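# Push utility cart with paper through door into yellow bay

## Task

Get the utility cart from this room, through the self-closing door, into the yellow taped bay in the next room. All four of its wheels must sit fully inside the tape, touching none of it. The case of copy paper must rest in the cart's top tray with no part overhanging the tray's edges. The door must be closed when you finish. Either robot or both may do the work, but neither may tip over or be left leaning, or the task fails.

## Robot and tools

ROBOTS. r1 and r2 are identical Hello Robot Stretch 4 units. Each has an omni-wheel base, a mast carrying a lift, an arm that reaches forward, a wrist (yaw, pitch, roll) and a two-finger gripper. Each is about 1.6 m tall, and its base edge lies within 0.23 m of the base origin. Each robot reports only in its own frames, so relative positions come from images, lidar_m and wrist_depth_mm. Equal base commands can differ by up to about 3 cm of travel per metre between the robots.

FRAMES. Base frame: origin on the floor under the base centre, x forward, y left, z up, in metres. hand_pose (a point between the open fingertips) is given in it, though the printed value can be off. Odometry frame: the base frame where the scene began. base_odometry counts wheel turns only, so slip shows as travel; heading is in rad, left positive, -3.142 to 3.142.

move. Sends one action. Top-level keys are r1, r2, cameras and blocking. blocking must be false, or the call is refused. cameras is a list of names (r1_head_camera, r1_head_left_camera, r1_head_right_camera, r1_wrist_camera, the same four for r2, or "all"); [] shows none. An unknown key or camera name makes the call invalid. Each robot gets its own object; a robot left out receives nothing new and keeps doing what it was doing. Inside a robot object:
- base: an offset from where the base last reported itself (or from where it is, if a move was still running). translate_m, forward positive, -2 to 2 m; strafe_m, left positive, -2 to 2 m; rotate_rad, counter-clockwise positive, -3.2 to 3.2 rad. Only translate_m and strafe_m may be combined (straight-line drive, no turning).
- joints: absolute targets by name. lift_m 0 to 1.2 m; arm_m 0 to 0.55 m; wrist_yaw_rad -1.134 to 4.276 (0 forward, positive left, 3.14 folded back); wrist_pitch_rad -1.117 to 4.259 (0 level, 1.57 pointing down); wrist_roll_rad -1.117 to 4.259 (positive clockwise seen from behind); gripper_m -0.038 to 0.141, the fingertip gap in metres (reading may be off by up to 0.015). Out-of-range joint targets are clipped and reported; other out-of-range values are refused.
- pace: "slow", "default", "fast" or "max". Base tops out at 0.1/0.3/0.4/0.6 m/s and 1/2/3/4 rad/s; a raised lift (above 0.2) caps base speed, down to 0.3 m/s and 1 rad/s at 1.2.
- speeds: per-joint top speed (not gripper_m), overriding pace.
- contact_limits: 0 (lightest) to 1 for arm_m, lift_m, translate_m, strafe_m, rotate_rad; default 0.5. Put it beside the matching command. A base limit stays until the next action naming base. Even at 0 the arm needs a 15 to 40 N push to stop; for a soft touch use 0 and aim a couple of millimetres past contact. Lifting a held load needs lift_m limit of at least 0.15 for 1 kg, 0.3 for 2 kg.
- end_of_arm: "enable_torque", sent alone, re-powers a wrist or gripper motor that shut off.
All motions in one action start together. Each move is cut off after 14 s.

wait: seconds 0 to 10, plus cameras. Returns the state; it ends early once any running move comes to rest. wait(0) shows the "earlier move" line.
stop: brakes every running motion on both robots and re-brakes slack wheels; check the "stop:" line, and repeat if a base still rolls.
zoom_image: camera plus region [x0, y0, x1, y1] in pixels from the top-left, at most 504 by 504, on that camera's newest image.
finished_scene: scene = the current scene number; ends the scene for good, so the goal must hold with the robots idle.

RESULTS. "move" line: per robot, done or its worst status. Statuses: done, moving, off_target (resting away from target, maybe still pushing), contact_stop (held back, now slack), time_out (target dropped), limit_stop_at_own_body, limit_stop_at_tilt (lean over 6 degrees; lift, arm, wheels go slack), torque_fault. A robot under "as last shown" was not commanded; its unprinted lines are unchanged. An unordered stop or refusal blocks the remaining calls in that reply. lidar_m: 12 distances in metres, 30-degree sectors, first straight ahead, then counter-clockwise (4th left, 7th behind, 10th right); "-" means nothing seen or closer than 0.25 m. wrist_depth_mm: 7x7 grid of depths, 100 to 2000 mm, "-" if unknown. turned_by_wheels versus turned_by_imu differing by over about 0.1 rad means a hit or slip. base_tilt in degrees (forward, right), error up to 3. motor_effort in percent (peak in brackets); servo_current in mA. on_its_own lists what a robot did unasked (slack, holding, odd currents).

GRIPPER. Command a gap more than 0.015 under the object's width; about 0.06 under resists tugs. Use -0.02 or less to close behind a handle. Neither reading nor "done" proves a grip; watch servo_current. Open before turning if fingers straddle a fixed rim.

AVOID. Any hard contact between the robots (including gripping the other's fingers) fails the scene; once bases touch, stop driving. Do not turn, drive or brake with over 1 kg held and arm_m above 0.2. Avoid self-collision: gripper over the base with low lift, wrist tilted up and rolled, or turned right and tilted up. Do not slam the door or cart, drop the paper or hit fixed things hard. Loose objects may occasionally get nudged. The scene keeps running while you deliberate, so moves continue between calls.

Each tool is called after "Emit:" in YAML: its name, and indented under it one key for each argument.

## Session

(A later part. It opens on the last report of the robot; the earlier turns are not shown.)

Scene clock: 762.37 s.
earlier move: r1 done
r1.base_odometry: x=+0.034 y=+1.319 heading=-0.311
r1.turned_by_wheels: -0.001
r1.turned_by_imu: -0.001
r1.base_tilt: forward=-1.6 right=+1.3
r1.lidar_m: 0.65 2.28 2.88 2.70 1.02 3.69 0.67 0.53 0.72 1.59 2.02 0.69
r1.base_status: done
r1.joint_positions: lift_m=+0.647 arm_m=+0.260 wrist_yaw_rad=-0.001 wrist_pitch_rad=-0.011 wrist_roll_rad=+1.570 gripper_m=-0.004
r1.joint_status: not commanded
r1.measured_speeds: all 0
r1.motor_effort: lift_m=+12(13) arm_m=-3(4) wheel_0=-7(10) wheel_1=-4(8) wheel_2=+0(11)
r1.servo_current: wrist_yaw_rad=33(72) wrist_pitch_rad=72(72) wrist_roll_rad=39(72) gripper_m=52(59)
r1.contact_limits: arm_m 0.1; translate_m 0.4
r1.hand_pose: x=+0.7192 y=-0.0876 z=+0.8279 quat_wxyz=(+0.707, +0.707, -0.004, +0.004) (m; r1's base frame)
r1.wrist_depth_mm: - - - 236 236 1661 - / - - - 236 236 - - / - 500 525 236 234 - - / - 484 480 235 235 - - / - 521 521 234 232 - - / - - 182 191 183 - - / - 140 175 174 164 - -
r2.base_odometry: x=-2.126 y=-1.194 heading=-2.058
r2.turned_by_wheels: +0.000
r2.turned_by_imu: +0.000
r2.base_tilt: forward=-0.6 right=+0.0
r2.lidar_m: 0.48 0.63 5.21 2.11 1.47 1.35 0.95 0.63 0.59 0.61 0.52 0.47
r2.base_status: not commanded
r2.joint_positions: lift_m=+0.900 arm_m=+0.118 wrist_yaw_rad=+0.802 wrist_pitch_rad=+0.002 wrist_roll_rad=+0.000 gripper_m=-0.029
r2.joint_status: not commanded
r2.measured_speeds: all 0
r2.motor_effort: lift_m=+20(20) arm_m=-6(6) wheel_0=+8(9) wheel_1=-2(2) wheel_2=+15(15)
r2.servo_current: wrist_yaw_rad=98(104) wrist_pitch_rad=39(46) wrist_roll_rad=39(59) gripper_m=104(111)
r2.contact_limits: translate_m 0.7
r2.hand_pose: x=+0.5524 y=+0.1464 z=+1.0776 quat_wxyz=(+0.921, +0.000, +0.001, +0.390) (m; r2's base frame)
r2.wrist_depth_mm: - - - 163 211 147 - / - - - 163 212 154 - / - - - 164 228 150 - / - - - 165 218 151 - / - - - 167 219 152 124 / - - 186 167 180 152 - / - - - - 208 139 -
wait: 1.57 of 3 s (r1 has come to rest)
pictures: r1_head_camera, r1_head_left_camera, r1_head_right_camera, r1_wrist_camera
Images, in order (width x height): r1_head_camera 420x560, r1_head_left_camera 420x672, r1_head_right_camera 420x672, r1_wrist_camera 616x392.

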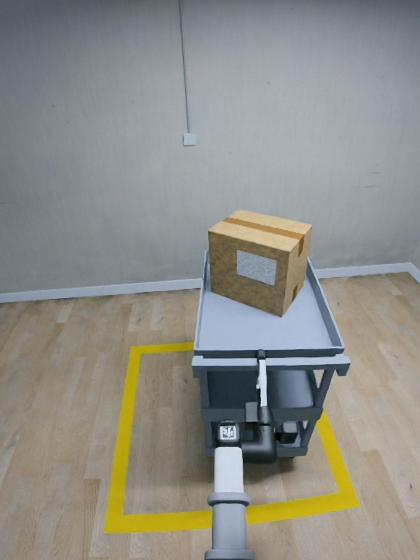

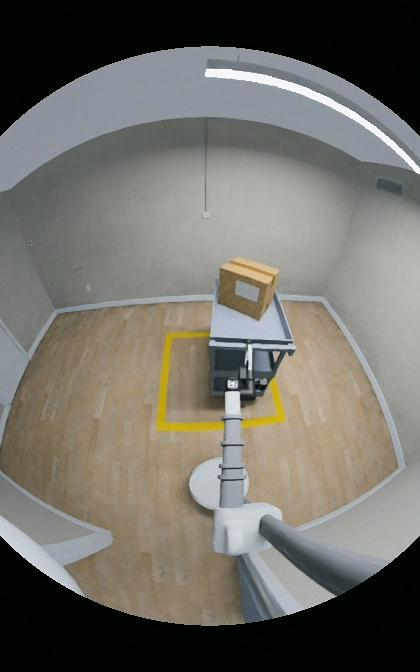

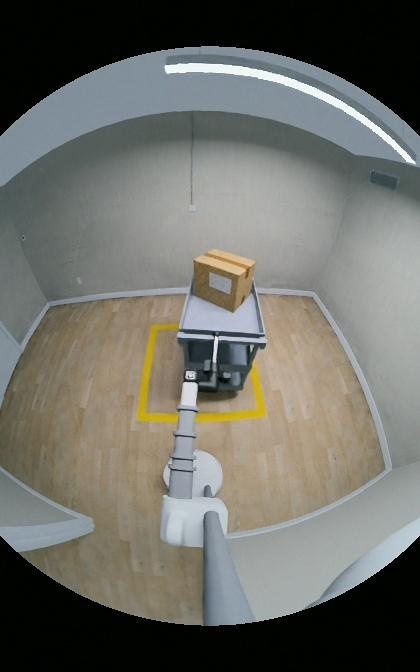

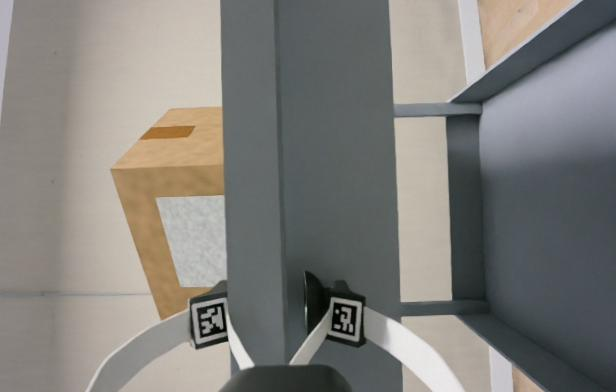

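Emit:
move:
  r1: {"joints":{"gripper_m":0.1}}
  r2: {"joints":{"gripper_m":0.1}}
  blocking: false

Emit:
wait:
  seconds: 2

Emit:
move:
  r1: {"joints":{"arm_m":0.1},"pace":"slow"}
  blocking: false

Emit:
wait:
  seconds: 3
  cameras: ["all"]

Scene clock: 775.20 s.
move: r1 moving; r2 moving
r1.base_odometry: x=+0.034 y=+1.319 heading=-0.311
r1.turned_by_wheels: +0.000
r1.turned_by_imu: +0.000
r1.base_tilt: forward=-1.5 right=+1.3
r1.lidar_m: 0.65 2.30 2.91 2.72 1.02 3.71 0.67 0.54 0.72 1.61 2.03 0.68
r1.base_status: not commanded
r1.joint_positions: lift_m=+0.647 arm_m=+0.260 wrist_yaw_rad=-0.001 wrist_pitch_rad=-0.011 wrist_roll_rad=+1.570 gripper_m=+0.016
r1.joint_status: gripper_m moving
r1.measured_speeds: translate_m=+0.000 strafe_m=+0.000 rotate_rad=+0.001 lift_m=+0.000 arm_m=+0.000 wrist_yaw_rad=+0.000 wrist_pitch_rad=+0.000 wrist_roll_rad=+0.000
r1.motor_effort: lift_m=+12(12) arm_m=-3(4) wheel_0=-7(8) wheel_1=-4(5) wheel_2=+0(0)
r1.servo_current: wrist_yaw_rad=39(52) wrist_pitch_rad=65(65) wrist_roll_rad=39(65) gripper_m=65(65)
r1.contact_limits: arm_m 0.1; translate_m 0.4
r1.hand_pose: x=+0.7192 y=-0.0877 z=+0.8279 quat_wxyz=(+0.707, +0.707, -0.004, +0.004) (m; r1's base frame)
r1.wrist_depth_mm: - - - 239 238 1661 - / - - - 239 238 - - / - 508 500 239 237 - - / - 484 477 237 237 - - / - 525 521 239 236 - - / - - 185 206 183 - - / - 147 173 161 180 - -
r2.base_odometry: x=-2.126 y=-1.194 heading=-2.058
r2.turned_by_wheels: +0.000
r2.turned_by_imu: +0.000
r2.base_tilt: forward=-0.6 right=+0.1
r2.lidar_m: 0.50 0.64 5.20 2.13 1.43 1.35 0.92 0.64 0.61 0.60 0.52 0.46
r2.base_status: not commanded
r2.joint_positions: lift_m=+0.900 arm_m=+0.118 wrist_yaw_rad=+0.798 wrist_pitch_rad=+0.002 wrist_roll_rad=+0.000 gripper_m=-0.003
r2.joint_status: gripper_m moving
r2.measured_speeds: translate_m=+0.000 strafe_m=+0.000 rotate_rad=-0.001 lift_m=+0.000 arm_m=+0.000 wrist_yaw_rad=-0.038 wrist_pitch_rad=+0.000 wrist_roll_rad=+0.000
r2.motor_effort: lift_m=+20(20) arm_m=-5(6) wheel_0=+8(9) wheel_1=-2(2) wheel_2=+14(15)
r2.servo_current: wrist_yaw_rad=72(111) wrist_pitch_rad=39(46) wrist_roll_rad=52(59) gripper_m=111(111)
r2.contact_limits: translate_m 0.7
r2.hand_pose: x=+0.5530 y=+0.1454 z=+1.0776 quat_wxyz=(+0.921, +0.000, +0.001, +0.388) (m; r2's base frame)
r2.wrist_depth_mm: - - - 166 214 150 - / - - - 167 218 152 - / - - - 169 220 154 - / - - - 169 236 155 - / - - - 171 238 156 - / - - 189 173 185 156 132 / - - - - 213 143 -
pictures: none

Scene clock: 776.53 s.
earlier move: r1 done; r2 moving
r1.base_odometry: x=+0.034 y=+1.319 heading=-0.311
r1.turned_by_wheels: +0.000
r1.turned_by_imu: +0.000
r1.base_tilt: forward=-1.6 right=+1.2
r1.lidar_m: 0.67 2.27 2.89 2.73 1.02 3.70 0.68 0.54 0.72 1.61 2.00 0.69
r1.base_status: not commanded
r1.joint_positions: lift_m=+0.647 arm_m=+0.260 wrist_yaw_rad=-0.001 wrist_pitch_rad=-0.001 wrist_roll_rad=+1.570 gripper_m=+0.100
r1.joint_status: all done
r1.measured_speeds: all 0
r1.motor_effort: lift_m=+12(13) arm_m=-4(4) wheel_0=-4(8) wheel_1=-3(5) wheel_2=+0(0)
r1.servo_current: wrist_yaw_rad=33(72) wrist_pitch_rad=46(65) wrist_roll_rad=59(65) gripper_m=46(91)
r1.contact_limits: arm_m 0.1; translate_m 0.4
r1.hand_pose: x=+0.7192 y=-0.0877 z=+0.8249 quat_wxyz=(+0.707, +0.707, -0.001, +0.000) (m; r1's base frame)
r1.wrist_depth_mm: - - 196 244 - 1661 - / - - 189 245 - - - / - 500 243 245 854 - - / - 480 183 245 866 - - / - 525 517 244 246 - - / - 213 183 245 193 - - / - - 183 144 - - -
r2.base_odometry: x=-2.126 y=-1.194 heading=-2.059
r2.turned_by_wheels: -0.001
r2.turned_by_imu: -0.001
r2.base_tilt: forward=-0.6 right=+0.1
r2.lidar_m: 0.53 4.44 5.19 2.13 1.45 1.33 0.95 0.63 0.60 0.61 0.55 0.50
r2.base_status: not commanded
r2.joint_positions: lift_m=+0.900 arm_m=+0.118 wrist_yaw_rad=+0.786 wrist_pitch_rad=+0.002 wrist_roll_rad=+0.000 gripper_m=+0.100
r2.joint_status: gripper_m moving
r2.measured_speeds: all 0
r2.motor_effort: lift_m=+20(20) arm_m=-5(6) wheel_0=+3(9) wheel_1=-2(2) wheel_2=+8(15)
r2.servo_current: wrist_yaw_rad=59(111) wrist_pitch_rad=46(46) wrist_roll_rad=52(59) gripper_m=26(124)
r2.contact_limits: translate_m 0.7
r2.hand_pose: x=+0.5547 y=+0.1422 z=+1.0776 quat_wxyz=(+0.924, +0.000, +0.001, +0.383) (m; r2's base frame)
r2.wrist_depth_mm: - - - - 194 213 - / - - - - 195 214 174 / - - - - 195 217 176 / - - - - 198 217 - / - - - - 199 219 177 / - - 193 - 196 209 177 / - - - - 270 201 177
wait: 1.33 of 2 s (r1 has come to rest)
pictures: none

Scene clock: 777.03 s.
earlier move: r2 done
move: r1 moving
r1.base_odometry: x=+0.034 y=+1.319 heading=-0.311
r1.turned_by_wheels: +0.000
r1.turned_by_imu: +0.000
r1.base_tilt: forward=-1.6 right=+1.3
r1.lidar_m: 0.66 2.28 2.89 2.71 1.01 3.71 0.69 0.57 0.70 1.63 2.02 0.68
r1.base_status: not commanded
r1.joint_positions: lift_m=+0.647 arm_m=+0.247 wrist_yaw_rad=-0.001 wrist_pitch_rad=+0.000 wrist_roll_rad=+1.570 gripper_m=+0.100
r1.joint_status: arm_m moving
r1.measured_speeds: translate_m=+0.000 strafe_m=+0.000 rotate_rad=+0.000 lift_m=+0.000 arm_m=-0.049 wrist_yaw_rad=+0.000 wrist_pitch_rad=+0.000 wrist_roll_rad=+0.000
r1.motor_effort: lift_m=+12(13) arm_m=-3(8) wheel_0=-3(4) wheel_1=-3(3) wheel_2=+0(0)
r1.servo_current: wrist_yaw_rad=46(65) wrist_pitch_rad=39(46) wrist_roll_rad=65(65) gripper_m=46(46)
r1.contact_limits: translate_m 0.4
r1.hand_pose: x=+0.7067 y=-0.0877 z=+0.8248 quat_wxyz=(+0.707, +0.707, +0.000, +0.000) (m; r1's base frame)
r1.wrist_depth_mm: - - 199 256 - 1708 - / - - 195 257 - - - / - 535 256 255 - - - / - 492 488 256 866 - - / - 539 517 255 256 - - / - 213 196 255 193 - - / - 144 - 144 - - -
r2.base_odometry: x=-2.126 y=-1.194 heading=-2.059
r2.turned_by_wheels: +0.000
r2.turned_by_imu: +0.000
r2.base_tilt: forward=-0.7 right=+0.1
r2.lidar_m: 0.51 4.50 5.22 2.11 1.44 1.35 0.93 0.63 0.57 0.61 0.55 0.52
r2.base_status: not commanded
r2.joint_positions: lift_m=+0.900 arm_m=+0.118 wrist_yaw_rad=+0.786 wrist_pitch_rad=+0.002 wrist_roll_rad=+0.000 gripper_m=+0.100
r2.joint_status: all done
r2.measured_speeds: all 0
r2.motor_effort: lift_m=+20(20) arm_m=-5(6) wheel_0=+3(3) wheel_1=-2(2) wheel_2=+8(9)
r2.servo_current: wrist_yaw_rad=52(59) wrist_pitch_rad=39(46) wrist_roll_rad=46(59) gripper_m=46(52)
r2.contact_limits: translate_m 0.7
r2.hand_pose: x=+0.5547 y=+0.1422 z=+1.0776 quat_wxyz=(+0.924, +0.000, +0.001, +0.383) (m; r2's base frame)
r2.wrist_depth_mm: - - - - 193 213 - / - - - - 195 214 174 / - - - - 195 217 175 / - - - - 198 218 - / - - - - 198 219 177 / - - 193 - 195 210 177 / - - - - 270 200 177
pictures: none

Scene clock: 779.43 s.
earlier move: r1 done
r1.base_odometry: x=+0.034 y=+1.319 heading=-0.311
r1.turned_by_wheels: +0.000
r1.turned_by_imu: +0.000
r1.base_tilt: forward=-1.6 right=+1.3
r1.lidar_m: 0.64 2.28 2.88 2.73 1.02 3.72 0.67 0.53 0.72 1.63 2.01 0.70
r1.base_status: not commanded
r1.joint_positions: lift_m=+0.647 arm_m=+0.100 wrist_yaw_rad=-0.001 wrist_pitch_rad=+0.000 wrist_roll_rad=+1.570 gripper_m=+0.100
r1.joint_status: all done
r1.measured_speeds: all 0
r1.motor_effort: lift_m=+12(13) arm_m=-5(9) wheel_0=-3(4) wheel_1=-3(3) wheel_2=+0(0)
r1.servo_current: wrist_yaw_rad=39(65) wrist_pitch_rad=33(52) wrist_roll_rad=46(65) gripper_m=39(52)
r1.contact_limits: translate_m 0.4
r1.hand_pose: x=+0.5593 y=-0.0877 z=+0.8248 quat_wxyz=(+0.707, +0.707, +0.000, +0.000) (m; r1's base frame)
r1.wrist_depth_mm: - - - 402 - 410 - / - - - 402 - - - / - - 676 402 991 - - / - 640 640 399 - - - / - - 707 402 - - - / - 190 213 343 189 - - / - 144 - 143 - 430 -
r2.base_odometry: x=-2.126 y=-1.194 heading=-2.059
r2.turned_by_wheels: +0.000
r2.turned_by_imu: +0.000
r2.base_tilt: forward=-0.6 right=+0.1
r2.lidar_m: 0.55 4.47 5.20 2.14 1.44 1.36 0.97 0.65 0.58 0.59 0.55 0.51
r2.base_status: not commanded
r2.joint_positions: lift_m=+0.900 arm_m=+0.118 wrist_yaw_rad=+0.786 wrist_pitch_rad=+0.002 wrist_roll_rad=+0.000 gripper_m=+0.100
r2.joint_status: all done
r2.measured_speeds: all 0
r2.motor_effort: lift_m=+20(20) arm_m=-6(6) wheel_0=+3(3) wheel_1=-2(2) wheel_2=+9(9)
r2.servo_current: wrist_yaw_rad=39(59) wrist_pitch_rad=33(46) wrist_roll_rad=39(65) gripper_m=52(59)
r2.contact_limits: translate_m 0.7
r2.hand_pose: x=+0.5547 y=+0.1422 z=+1.0776 quat_wxyz=(+0.924, +0.000, +0.001, +0.383) (m; r2's base frame)
r2.wrist_depth_mm: - - - - 193 213 - / - - - - 195 214 174 / - - - - 194 217 176 / - - - - 198 217 - / - - - - 200 218 177 / - - 193 - 195 210 178 / - - - - 270 200 177
wait: 2.40 of 3 s (r1 has come to rest)
pictures: r1_head_camera, r1_head_left_camera, r1_head_right_camera, r1_wrist_camera, r2_head_camera, r2_head_left_camera, r2_head_right_camera, r2_wrist_camera
Images, in order (width x height): r1_head_camera 420x560, r1_head_left_camera 420x672, r1_head_right_camera 420x672, r1_wrist_camera 616x392, r2_head_camera 420x560, r2_head_left_camera 420x672, r2_head_right_camera 420x672, r2_wrist_camera 616x392.

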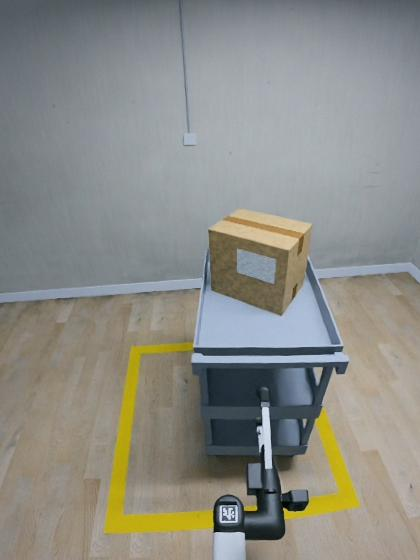

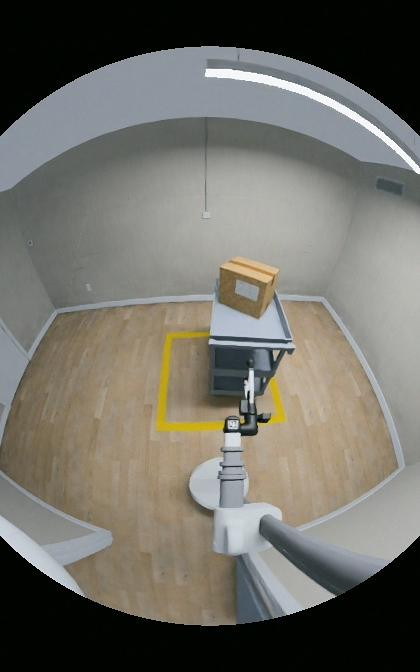

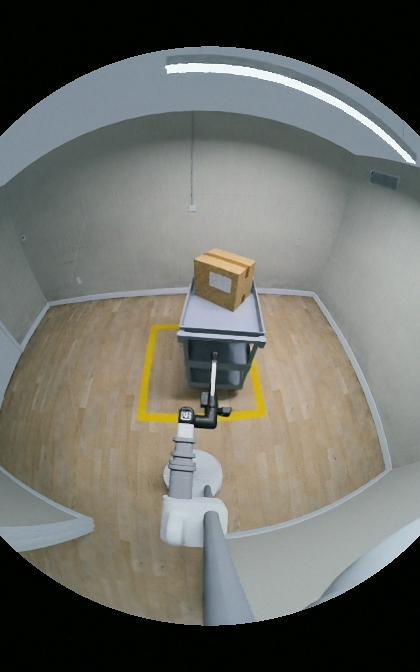

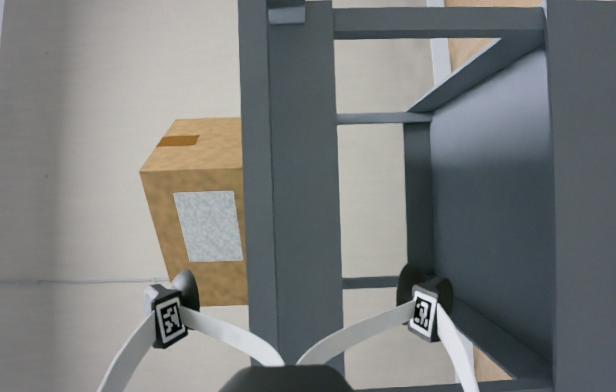

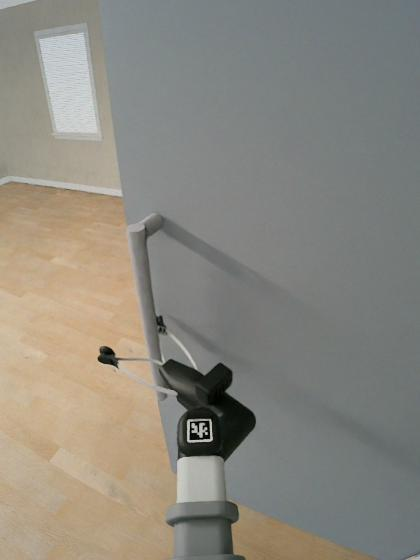

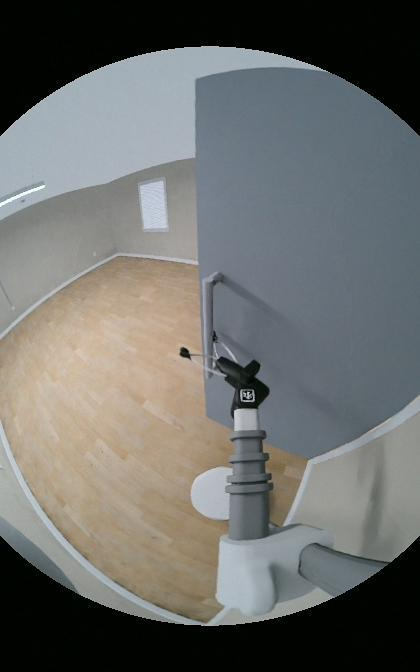

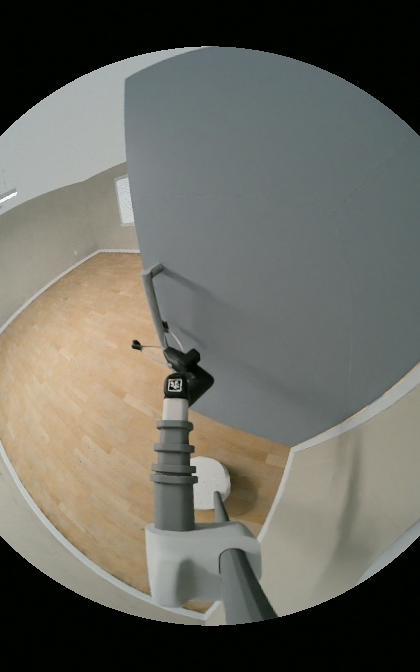

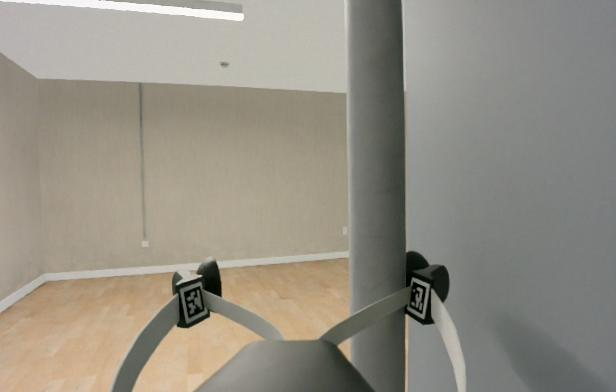

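Emit:
move:
  r2: {"base":{"translate_m":-0.1,"strafe_m":-0.1},"pace":"slow"}
  r1: {"base":{"translate_m":-0.08},"joints":{"arm_m":0.02},"pace":"slow"}
  blocking: false

Emit:
wait:
  seconds: 4

Emit:
wait:
  seconds: 3
  cameras: ["r1_head_camera","r1_head_left_camera","r2_head_camera","r2_head_left_camera"]

Scene clock: 788.13 s.
move: r1 moving; r2 moving
r1.base_odometry: x=+0.022 y=+1.323 heading=-0.311
r1.turned_by_wheels: +0.000
r1.turned_by_imu: -0.001
r1.base_tilt: forward=-1.6 right=+1.2
r1.lidar_m: 0.65 2.29 2.91 2.73 1.01 3.68 0.66 0.54 0.71 1.59 2.01 0.70
r1.base_status: translate_m moving
r1.joint_positions: lift_m=+0.647 arm_m=+0.087 wrist_yaw_rad=-0.001 wrist_pitch_rad=+0.000 wrist_roll_rad=+1.570 gripper_m=+0.100
r1.joint_status: arm_m moving
r1.measured_speeds: translate_m=-0.049 strafe_m=-0.001 rotate_rad=+0.000 lift_m=+0.000 arm_m=-0.049 wrist_yaw_rad=+0.000 wrist_pitch_rad=+0.000 wrist_roll_rad=+0.000
r1.motor_effort: lift_m=+12(13) arm_m=-5(8) wheel_0=-6(6) wheel_1=-4(7) wheel_2=+5(6)
r1.servo_current: wrist_yaw_rad=52(65) wrist_pitch_rad=46(46) wrist_roll_rad=52(59) gripper_m=39(46)
r1.hand_pose: x=+0.5467 y=-0.0877 z=+0.8248 quat_wxyz=(+0.707, +0.707, +0.000, +0.000) (m; r1's base frame)
r1.wrist_depth_mm: - - - 430 436 439 - / - - - 418 - - - / - - 691 424 - - - / - 654 661 427 - - - / - - 715 424 - - - / - 190 215 424 191 - - / - 144 - 144 - 449 -
r2.base_odometry: x=-2.130 y=-1.182 heading=-2.058
r2.turned_by_wheels: +0.001
r2.turned_by_imu: +0.002
r2.base_tilt: forward=-0.7 right=+0.0
r2.lidar_m: 0.54 4.47 5.22 2.12 1.45 1.34 0.92 0.63 0.56 0.59 0.54 0.51
r2.base_status: translate_m moving; strafe_m moving
r2.joint_positions: lift_m=+0.900 arm_m=+0.118 wrist_yaw_rad=+0.786 wrist_pitch_rad=+0.002 wrist_roll_rad=+0.000 gripper_m=+0.100
r2.joint_status: not commanded
r2.measured_speeds: translate_m=-0.037 strafe_m=-0.034 rotate_rad=-0.003 lift_m=+0.000 arm_m=+0.000 wrist_yaw_rad=-0.005 wrist_pitch_rad=+0.000 wrist_roll_rad=+0.000
r2.motor_effort: lift_m=+20(20) arm_m=-5(6) wheel_0=+6(7) wheel_1=-12(12) wheel_2=+16(17)
r2.servo_current: wrist_yaw_rad=59(59) wrist_pitch_rad=46(46) wrist_roll_rad=46(59) gripper_m=52(52)
r2.hand_pose: x=+0.5547 y=+0.1421 z=+1.0776 quat_wxyz=(+0.924, +0.000, +0.001, +0.383) (m; r2's base frame)
r2.wrist_depth_mm: - - - - 200 215 - / - - - - 200 218 175 / - - - - 200 219 177 / - - - - 202 220 178 / - - - - 203 220 178 / - - 195 - 200 216 179 / - - - - 273 211 178
pictures: none

Scene clock: 789.70 s.
earlier move: r1 done; r2 moving
r1.base_odometry: x=-0.042 y=+1.343 heading=-0.312
r1.turned_by_wheels: +0.000
r1.turned_by_imu: +0.000
r1.base_tilt: forward=-1.6 right=+1.2
r1.lidar_m: 0.71 2.36 2.87 2.72 0.99 3.53 0.60 0.47 0.60 1.39 2.00 0.75
r1.base_status: done
r1.joint_positions: lift_m=+0.647 arm_m=+0.020 wrist_yaw_rad=-0.001 wrist_pitch_rad=+0.000 wrist_roll_rad=+1.570 gripper_m=+0.100
r1.joint_status: all done
r1.measured_speeds: all 0
r1.motor_effort: lift_m=+12(13) arm_m=-5(8) wheel_0=-3(7) wheel_1=-3(7) wheel_2=+1(7)
r1.servo_current: wrist_yaw_rad=52(65) wrist_pitch_rad=39(52) wrist_roll_rad=46(65) gripper_m=39(46)
r1.hand_pose: x=+0.4793 y=-0.0877 z=+0.8248 quat_wxyz=(+0.707, +0.707, +0.000, +0.000) (m; r1's base frame)
r1.wrist_depth_mm: - - - - - 1661 1160 / - - - 559 - 564 569 / - - 917 564 - 559 - / - - 809 554 - 564 - / - - 878 500 - 564 - / - - 216 564 199 569 1078 / - - - 144 - 1576 1138
r2.base_odometry: x=-2.166 y=-1.064 heading=-2.058
r2.turned_by_wheels: +0.000
r2.turned_by_imu: +0.000
r2.base_tilt: forward=-0.6 right=+0.1
r2.lidar_m: 0.89 4.56 5.34 2.06 1.43 1.30 0.76 0.49 0.44 0.46 0.63 0.68
r2.base_status: translate_m moving; strafe_m moving
r2.joint_positions: lift_m=+0.900 arm_m=+0.118 wrist_yaw_rad=+0.784 wrist_pitch_rad=+0.002 wrist_roll_rad=+0.000 gripper_m=+0.100
r2.joint_status: not commanded
r2.measured_speeds: translate_m=-0.023 strafe_m=-0.023 rotate_rad=-0.001 lift_m=+0.000 arm_m=+0.000 wrist_yaw_rad=+0.000 wrist_pitch_rad=+0.000 wrist_roll_rad=+0.000
r2.motor_effort: lift_m=+20(20) arm_m=-5(6) wheel_0=+2(8) wheel_1=-3(13) wheel_2=+6(17)
r2.servo_current: wrist_yaw_rad=52(59) wrist_pitch_rad=39(46) wrist_roll_rad=46(59) gripper_m=52(52)
r2.hand_pose: x=+0.5549 y=+0.1418 z=+1.0776 quat_wxyz=(+0.924, +0.000, +0.001, +0.382) (m; r2's base frame)
r2.wrist_depth_mm: - - - - - - - / - - - - - - - / - - - - - - - / - - - - - - - / - - - - - - - / - - 195 - 196 - - / - - - - - - -
wait: 1.57 of 4 s (r1 has come to rest)
pictures: none

Scene clock: 790.30 s.
earlier move: r2 done
r1.base_odometry: x=-0.042 y=+1.343 heading=-0.312
r1.turned_by_wheels: +0.000
r1.turned_by_imu: +0.000
r1.base_tilt: forward=-1.6 right=+1.3
r1.lidar_m: 0.72 2.35 2.87 2.71 0.96 3.56 0.59 0.46 0.63 1.40 2.01 0.77
r1.base_status: done
r1.joint_positions: lift_m=+0.647 arm_m=+0.020 wrist_yaw_rad=-0.001 wrist_pitch_rad=+0.000 wrist_roll_rad=+1.570 gripper_m=+0.100
r1.joint_status: all done
r1.measured_speeds: all 0
r1.motor_effort: lift_m=+12(13) arm_m=-5(8) wheel_0=-3(7) wheel_1=-3(7) wheel_2=+1(7)
r1.servo_current: wrist_yaw_rad=46(65) wrist_pitch_rad=39(52) wrist_roll_rad=59(65) gripper_m=39(46)
r1.hand_pose: x=+0.4793 y=-0.0877 z=+0.8248 quat_wxyz=(+0.707, +0.707, +0.000, +0.000) (m; r1's base frame)
r1.wrist_depth_mm: - - - - - 1618 1160 / - - - 564 - 564 569 / - - 917 559 - 564 - / - - 788 559 - 564 - / - - 891 500 - 564 - / - - 215 564 198 564 1098 / - - - 144 - 1618 1160
r2.base_odometry: x=-2.168 y=-1.059 heading=-2.058
r2.turned_by_wheels: +0.000
r2.turned_by_imu: +0.000
r2.base_tilt: forward=-0.7 right=+0.0
r2.lidar_m: 1.07 4.54 5.34 2.06 1.43 1.30 0.73 0.50 0.46 0.46 0.64 0.78
r2.base_status: done
r2.joint_positions: lift_m=+0.900 arm_m=+0.118 wrist_yaw_rad=+0.784 wrist_pitch_rad=+0.002 wrist_roll_rad=+0.000 gripper_m=+0.100
r2.joint_status: not commanded
r2.measured_speeds: all 0
r2.motor_effort: lift_m=+20(20) arm_m=-6(6) wheel_0=+3(8) wheel_1=-5(13) wheel_2=+5(17)
r2.servo_current: wrist_yaw_rad=46(59) wrist_pitch_rad=39(52) wrist_roll_rad=39(59) gripper_m=46(52)
r2.hand_pose: x=+0.5549 y=+0.1418 z=+1.0776 quat_wxyz=(+0.924, +0.000, +0.001, +0.382) (m; r2's base frame)
r2.wrist_depth_mm: - - - - - - - / - - - - - - - / - - - - - - - / - - - - - - - / - - - - - - - / - - 195 - 196 - - / - - - - - - -
wait: 0.60 of 3 s (r2 has come to rest)
pictures: r1_head_camera, r1_head_left_camera, r2_head_camera, r2_head_left_camera
Images, in order (width x height): r1_head_camera 420x560, r1_head_left_camera 420x672, r2_head_camera 420x560, r2_head_left_camera 420x672.

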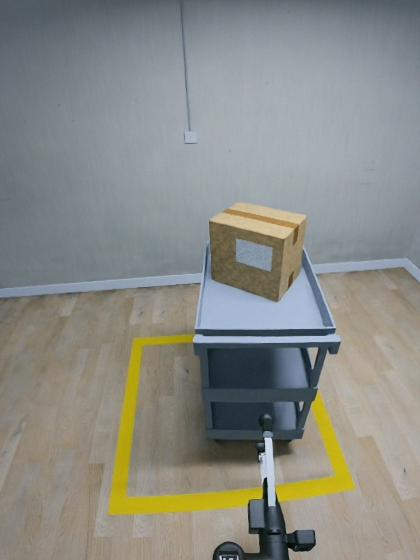

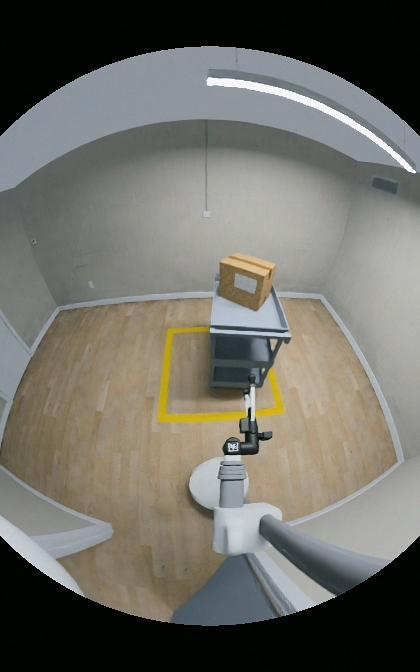

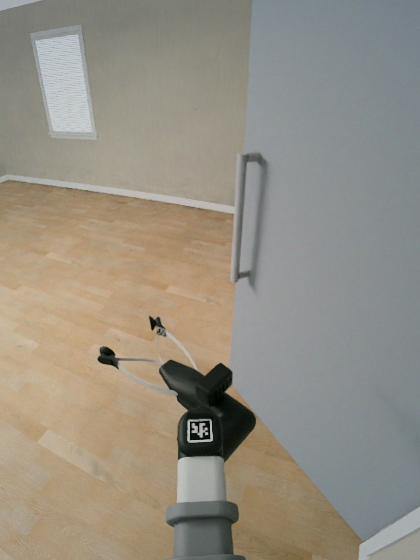

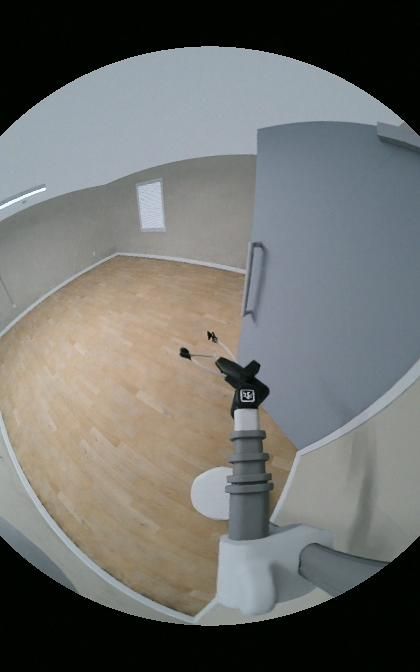

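Emit:
wait:
  seconds: 6
  cameras: ["r1_head_camera","r1_head_left_camera","r2_head_camera","r1_wrist_camera"]

Emit:
zoom_image:
  camera: "r1_head_camera"
  region: [180, 180, 360, 360]

Emit:
zoom_image:
  camera: "r1_head_left_camera"
  region: [120, 220, 320, 440]

Scene clock: 800.43 s.
r1.base_odometry: x=-0.042 y=+1.343 heading=-0.312
r1.turned_by_wheels: +0.000
r1.turned_by_imu: -0.001
r1.base_tilt: forward=-1.6 right=+1.2
r1.lidar_m: 0.72 2.36 2.91 2.71 0.89 0.58 0.53 0.44 0.59 1.42 2.03 0.76
r1.base_status: done
r1.joint_positions: lift_m=+0.647 arm_m=+0.020 wrist_yaw_rad=-0.001 wrist_pitch_rad=+0.000 wrist_roll_rad=+1.570 gripper_m=+0.100
r1.joint_status: all done
r1.measured_speeds: all 0
r1.motor_effort: lift_m=+12(13) arm_m=-5(8) wheel_0=-3(7) wheel_1=-4(7) wheel_2=+1(7)
r1.servo_current: wrist_yaw_rad=46(65) wrist_pitch_rad=39(52) wrist_roll_rad=33(65) gripper_m=46(46)
r1.hand_pose: x=+0.4793 y=-0.0877 z=+0.8248 quat_wxyz=(+0.707, +0.707, +0.000, +0.000) (m; r1's base frame)
r1.wrist_depth_mm: - - - - - 1618 1160 / - - - 554 - 564 569 / - - 904 559 - 564 - / - - 809 559 - 564 - / - - 891 504 - 569 - / - - 216 564 198 569 1098 / - - - 144 - 1576 1160
r2.base_odometry: x=-2.168 y=-1.059 heading=-2.058
r2.turned_by_wheels: +0.000
r2.turned_by_imu: +0.001
r2.base_tilt: forward=-0.7 right=+0.1
r2.lidar_m: 3.52 4.55 5.35 2.03 1.41 1.28 0.75 0.50 0.44 0.48 0.64 1.44
r2.base_status: done
r2.joint_positions: lift_m=+0.900 arm_m=+0.118 wrist_yaw_rad=+0.784 wrist_pitch_rad=+0.002 wrist_roll_rad=+0.000 gripper_m=+0.100
r2.joint_status: not commanded
r2.measured_speeds: all 0
r2.motor_effort: lift_m=+20(20) arm_m=-5(6) wheel_0=+3(8) wheel_1=-5(13) wheel_2=+5(17)
r2.servo_current: wrist_yaw_rad=33(59) wrist_pitch_rad=39(52) wrist_roll_rad=39(59) gripper_m=52(52)
r2.hand_pose: x=+0.5549 y=+0.1418 z=+1.0776 quat_wxyz=(+0.924, +0.000, +0.001, +0.382) (m; r2's base frame)
r2.wrist_depth_mm: - - - - - - - / - - - - - - - / - - - - - - - / - - - - - - - / - - - - - - - / - - 195 - 195 - - / - - - - - - -
wait: 6.00 s; at rest from the start
pictures: r1_head_camera, r1_head_left_camera, r1_wrist_camera, r2_head_camera
Images, in order (width x height): r1_head_camera 420x560, r1_head_left_camera 420x672, r1_wrist_camera 616x392, r2_head_camera 420x560.

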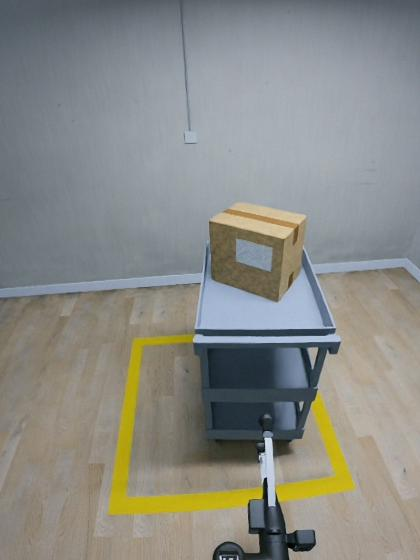

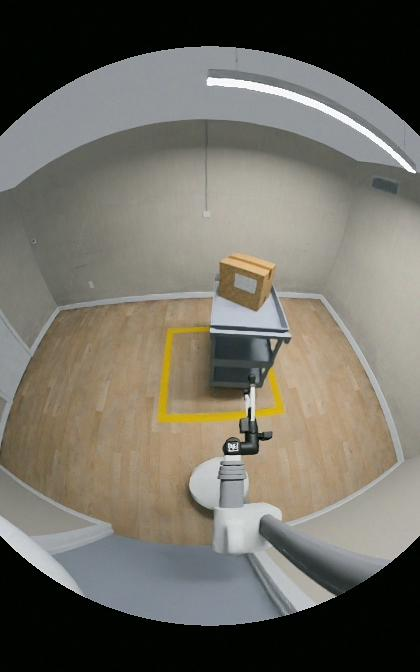

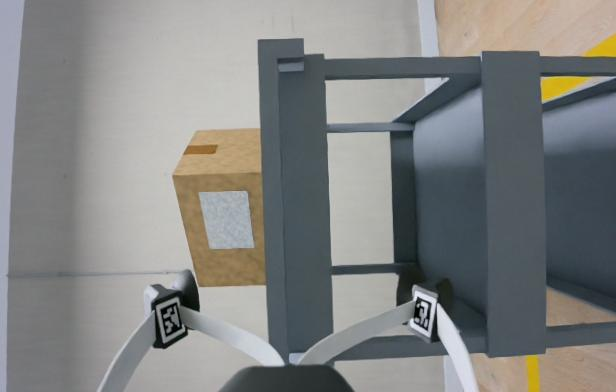

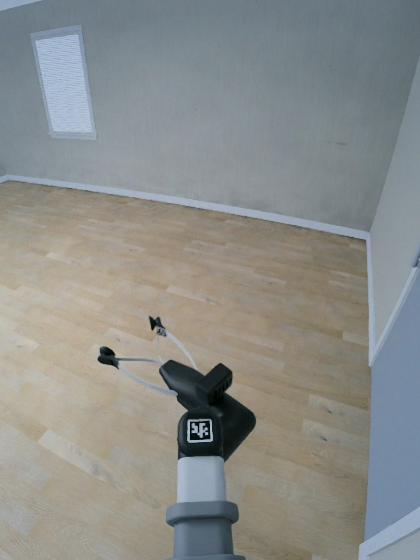

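Scaled by 2.800 from the camera's 420x560 image, which has a finer 600x800 frame.

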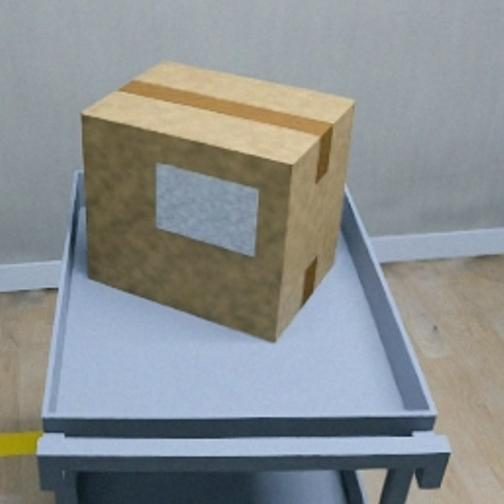

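Scaled by 2.291 from the camera's 420x672 image, which has a finer 600x960 frame.

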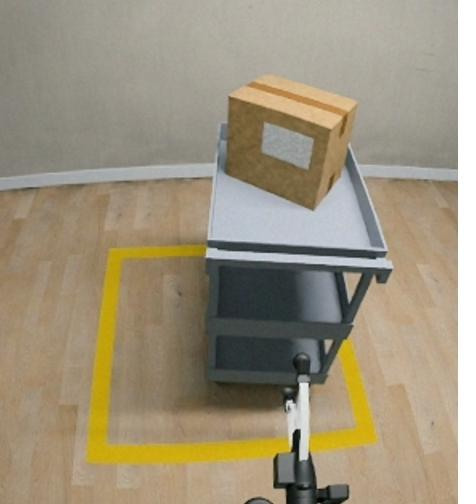

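Emit:
move:
  r1: {"base":{"strafe_m":-0.75}}
  blocking: false

Emit:
wait:
  seconds: 5
  cameras: ["r1_head_camera","r1_head_left_camera","r2_head_right_camera"]

Emit:
zoom_image:
  camera: "r1_head_camera"
  region: [0, 200, 250, 500]

Emit:
zoom_image:
  camera: "r1_head_left_camera"
  region: [0, 380, 250, 630]

Scene clock: 808.67 s.
move: r1 moving
r1.base_odometry: x=-0.053 y=+1.309 heading=-0.312
r1.turned_by_wheels: +0.000
r1.turned_by_imu: -0.001
r1.base_tilt: forward=-1.6 right=+1.2
r1.lidar_m: 0.73 2.36 2.95 2.74 0.86 0.57 0.52 0.45 0.60 1.35 2.00 0.76
r1.base_status: strafe_m moving
r1.joint_positions: lift_m=+0.647 arm_m=+0.020 wrist_yaw_rad=-0.001 wrist_pitch_rad=+0.000 wrist_roll_rad=+1.570 gripper_m=+0.100
r1.joint_status: not commanded
r1.measured_speeds: translate_m=+0.000 strafe_m=-0.140 rotate_rad=-0.002 lift_m=+0.000 arm_m=+0.000 wrist_yaw_rad=+0.000 wrist_pitch_rad=+0.000 wrist_roll_rad=+0.000
r1.motor_effort: lift_m=+12(13) arm_m=-5(5) wheel_0=+10(10) wheel_1=-11(11) wheel_2=+0(2)
r1.servo_current: wrist_yaw_rad=46(59) wrist_pitch_rad=39(52) wrist_roll_rad=39(65) gripper_m=39(46)
r1.hand_pose: x=+0.4793 y=-0.0877 z=+0.8248 quat_wxyz=(+0.707, +0.707, +0.000, +0.000) (m; r1's base frame)
r1.wrist_depth_mm: - - - - - 1618 1160 / - - - 554 - 564 574 / - - - 559 - 559 - / - - 798 559 - 564 - / - - 866 500 - 564 - / - - 216 564 198 569 1078 / - - - 144 - 569 1160
r2: as last shown
r2.turned_by_imu: +0.000
r2.lidar_m: 3.53 4.57 5.34 2.06 1.40 1.28 0.74 0.49 0.44 0.48 0.61 1.43
r2.motor_effort: lift_m=+20(20) arm_m=-5(6) wheel_0=+3(4) wheel_1=-5(5) wheel_2=+5(5)
r2.servo_current: wrist_yaw_rad=39(59) wrist_pitch_rad=39(46) wrist_roll_rad=46(59) gripper_m=52(52)
pictures: none

Scene clock: 812.00 s.
earlier move: r1 done
r1.base_odometry: x=-0.272 y=+0.630 heading=-0.311
r1.turned_by_wheels: +0.000
r1.turned_by_imu: -0.005
r1.base_tilt: forward=-1.6 right=+1.3
r1.lidar_m: 1.45 0.83 1.04 2.57 0.64 0.42 0.38 0.38 0.53 1.14 1.28 1.64
r1.base_status: done
r1.joint_positions: lift_m=+0.646 arm_m=+0.020 wrist_yaw_rad=-0.001 wrist_pitch_rad=+0.000 wrist_roll_rad=+1.570 gripper_m=+0.100
r1.joint_status: not commanded
r1.measured_speeds: all 0
r1.motor_effort: lift_m=+13(14) arm_m=-5(5) wheel_0=+1(13) wheel_1=+0(11) wheel_2=-1(2)
r1.servo_current: wrist_yaw_rad=52(72) wrist_pitch_rad=46(52) wrist_roll_rad=46(72) gripper_m=39(52)
r1.hand_pose: x=+0.4793 y=-0.0877 z=+0.8247 quat_wxyz=(+0.707, +0.707, +0.000, +0.000) (m; r1's base frame)
r1.wrist_depth_mm: - - - - - 1661 1182 / - - - - - 1661 1160 / - - - - - 1661 1182 / - - - - - 1708 1205 / - - - - - 1756 1229 / - - 215 - 198 1499 1205 / - - - 144 - 1808 1138
r2.base_odometry: x=-2.168 y=-1.059 heading=-2.058
r2.turned_by_wheels: +0.000
r2.turned_by_imu: +0.000
r2.base_tilt: forward=-0.7 right=+0.1
r2.lidar_m: 3.51 4.53 5.35 2.03 1.39 1.30 0.73 0.49 0.46 0.47 0.63 1.45
r2.base_status: not commanded
r2.joint_positions: lift_m=+0.900 arm_m=+0.118 wrist_yaw_rad=+0.784 wrist_pitch_rad=+0.002 wrist_roll_rad=+0.000 gripper_m=+0.100
r2.joint_status: not commanded
r2.measured_speeds: all 0
r2.motor_effort: lift_m=+20(20) arm_m=-6(6) wheel_0=+3(4) wheel_1=-5(6) wheel_2=+5(6)
r2.servo_current: wrist_yaw_rad=46(59) wrist_pitch_rad=39(52) wrist_roll_rad=52(59) gripper_m=46(52)
r2.hand_pose: x=+0.5549 y=+0.1418 z=+1.0776 quat_wxyz=(+0.924, +0.000, +0.001, +0.382) (m; r2's base frame)
r2.wrist_depth_mm: - - - - - - - / - - - - - - - / - - - - - - - / - - - - - - - / - - - - - - - / - - 195 - 195 - - / - - - - - - -
wait: 3.33 of 5 s (r1 has come to rest)
pictures: r1_head_camera, r1_head_left_camera, r2_head_right_camera
Images, in order (width x height): r1_head_camera 420x560, r1_head_left_camera 420x672, r2_head_right_camera 420x672.

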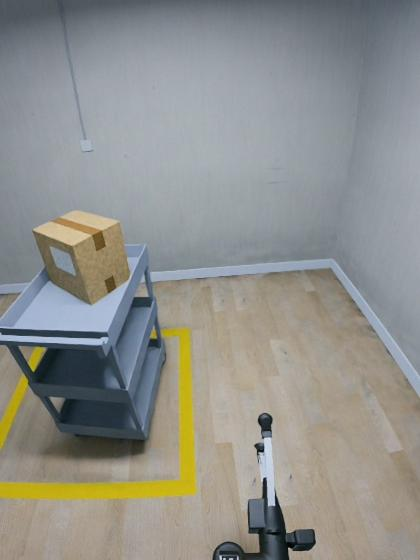

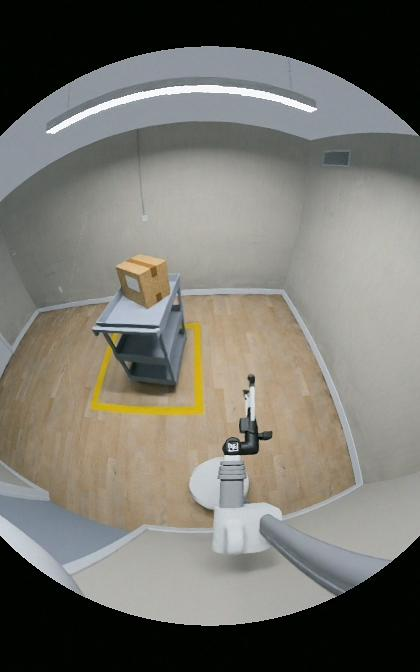

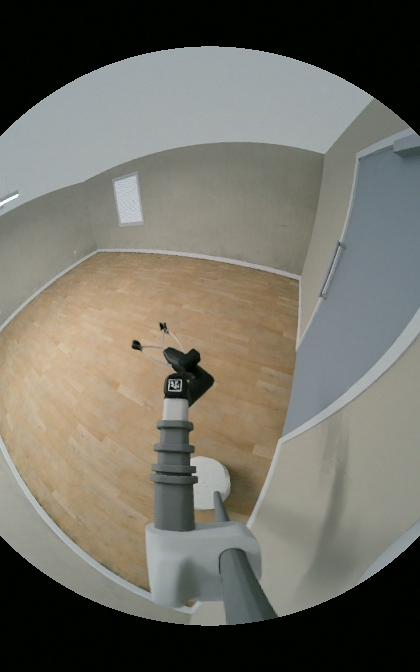

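Scaled by 1.680 from the camera's 420x560 image, which has a finer 600x800 frame.

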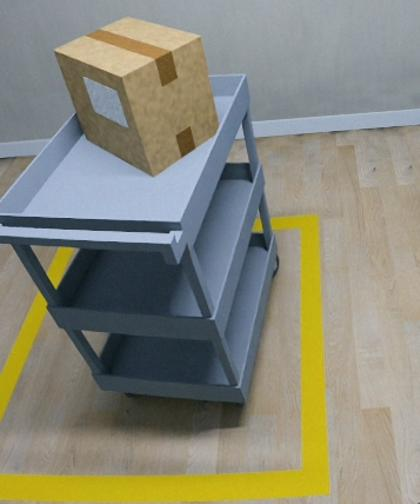

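Scaled by 2.016 from the camera's 420x672 image, which has a finer 600x960 frame.

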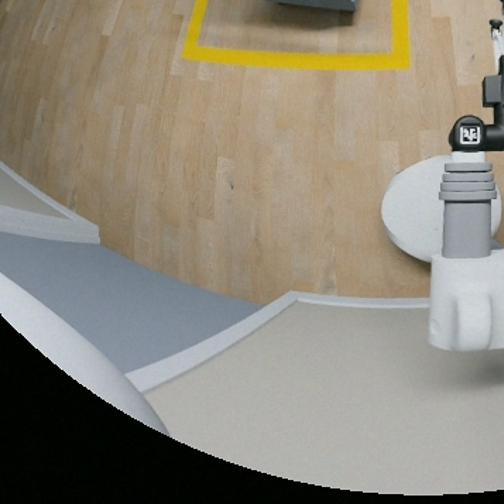

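Emit:
zoom_image:
  camera: "r2_head_right_camera"
  region: [250, 100, 420, 470]

Emit:
wait:
  seconds: 1
  cameras: ["r2_head_right_camera"]

Emit:
zoom_image:
  camera: "r2_head_right_camera"
  region: [250, 100, 420, 470]

Scaled by 1.362 from the camera's 420x672 image, which has a finer 600x960 frame.

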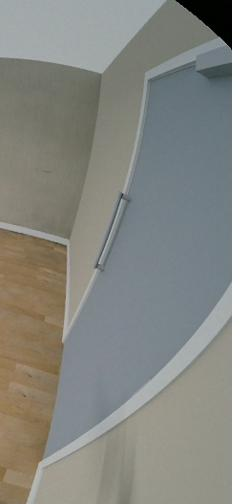

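Scene clock: 817.87 s.
r1.base_odometry: x=-0.272 y=+0.630 heading=-0.311
r1.turned_by_wheels: +0.000
r1.turned_by_imu: +0.000
r1.base_tilt: forward=-1.6 right=+1.2
r1.lidar_m: 1.49 0.82 1.06 2.57 0.63 0.41 0.37 0.39 0.52 1.18 1.26 1.64
r1.base_status: done
r1.joint_positions: lift_m=+0.646 arm_m=+0.020 wrist_yaw_rad=-0.001 wrist_pitch_rad=+0.000 wrist_roll_rad=+1.570 gripper_m=+0.100
r1.joint_status: not commanded
r1.measured_speeds: all 0
r1.motor_effort: lift_m=+13(14) arm_m=-5(5) wheel_0=+1(13) wheel_1=+0(11) wheel_2=-1(2)
r1.servo_current: wrist_yaw_rad=46(72) wrist_pitch_rad=39(52) wrist_roll_rad=52(72) gripper_m=46(52)
r1.hand_pose: x=+0.4793 y=-0.0877 z=+0.8247 quat_wxyz=(+0.707, +0.707, +0.000, +0.000) (m; r1's base frame)
r1.wrist_depth_mm: - - - - - 1618 1138 / - - - - - 1661 1160 / - - - - - 1661 1182 / - - - - - 1708 1182 / - - - - - 1756 1205 / - - 215 - 198 1537 1229 / - - - 144 - 1756 1138
r2.base_odometry: x=-2.168 y=-1.059 heading=-2.058
r2.turned_by_wheels: +0.000
r2.turned_by_imu: +0.001
r2.base_tilt: forward=-0.7 right=+0.1
r2.lidar_m: 3.52 4.55 5.34 2.05 1.39 1.29 0.75 0.51 0.45 0.48 0.60 1.44
r2.base_status: not commanded
r2.joint_positions: lift_m=+0.900 arm_m=+0.118 wrist_yaw_rad=+0.784 wrist_pitch_rad=+0.002 wrist_roll_rad=+0.000 gripper_m=+0.100
r2.joint_status: not commanded
r2.measured_speeds: all 0
r2.motor_effort: lift_m=+20(20) arm_m=-5(6) wheel_0=+3(4) wheel_1=-5(6) wheel_2=+6(6)
r2.servo_current: wrist_yaw_rad=52(59) wrist_pitch_rad=39(52) wrist_roll_rad=46(59) gripper_m=52(52)
r2.hand_pose: x=+0.5549 y=+0.1418 z=+1.0776 quat_wxyz=(+0.924, +0.000, +0.001, +0.382) (m; r2's base frame)
r2.wrist_depth_mm: - - - - - - - / - - - - - - - / - - - - - - - / - - - - - - - / - - - - - - - / - - 196 - 195 - - / - - - - - - -
wait: 1.00 s; at rest from the start
pictures: r2_head_right_camera
Images, in order (width x height): r2_head_right_camera 420x672.

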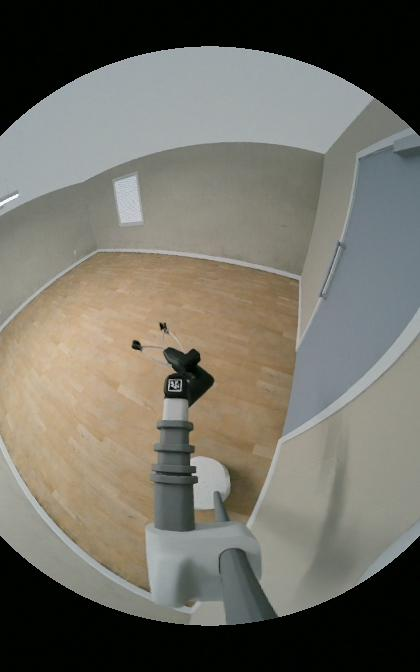

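Scaled by 1.362 from the camera's 420x672 image, which has a finer 600x960 frame.

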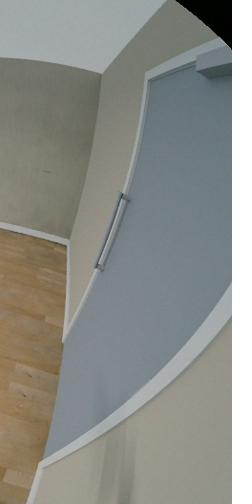

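Shut and static.

Emit:
finished_scene:
  scene: 1

The scene is finished: the task was done.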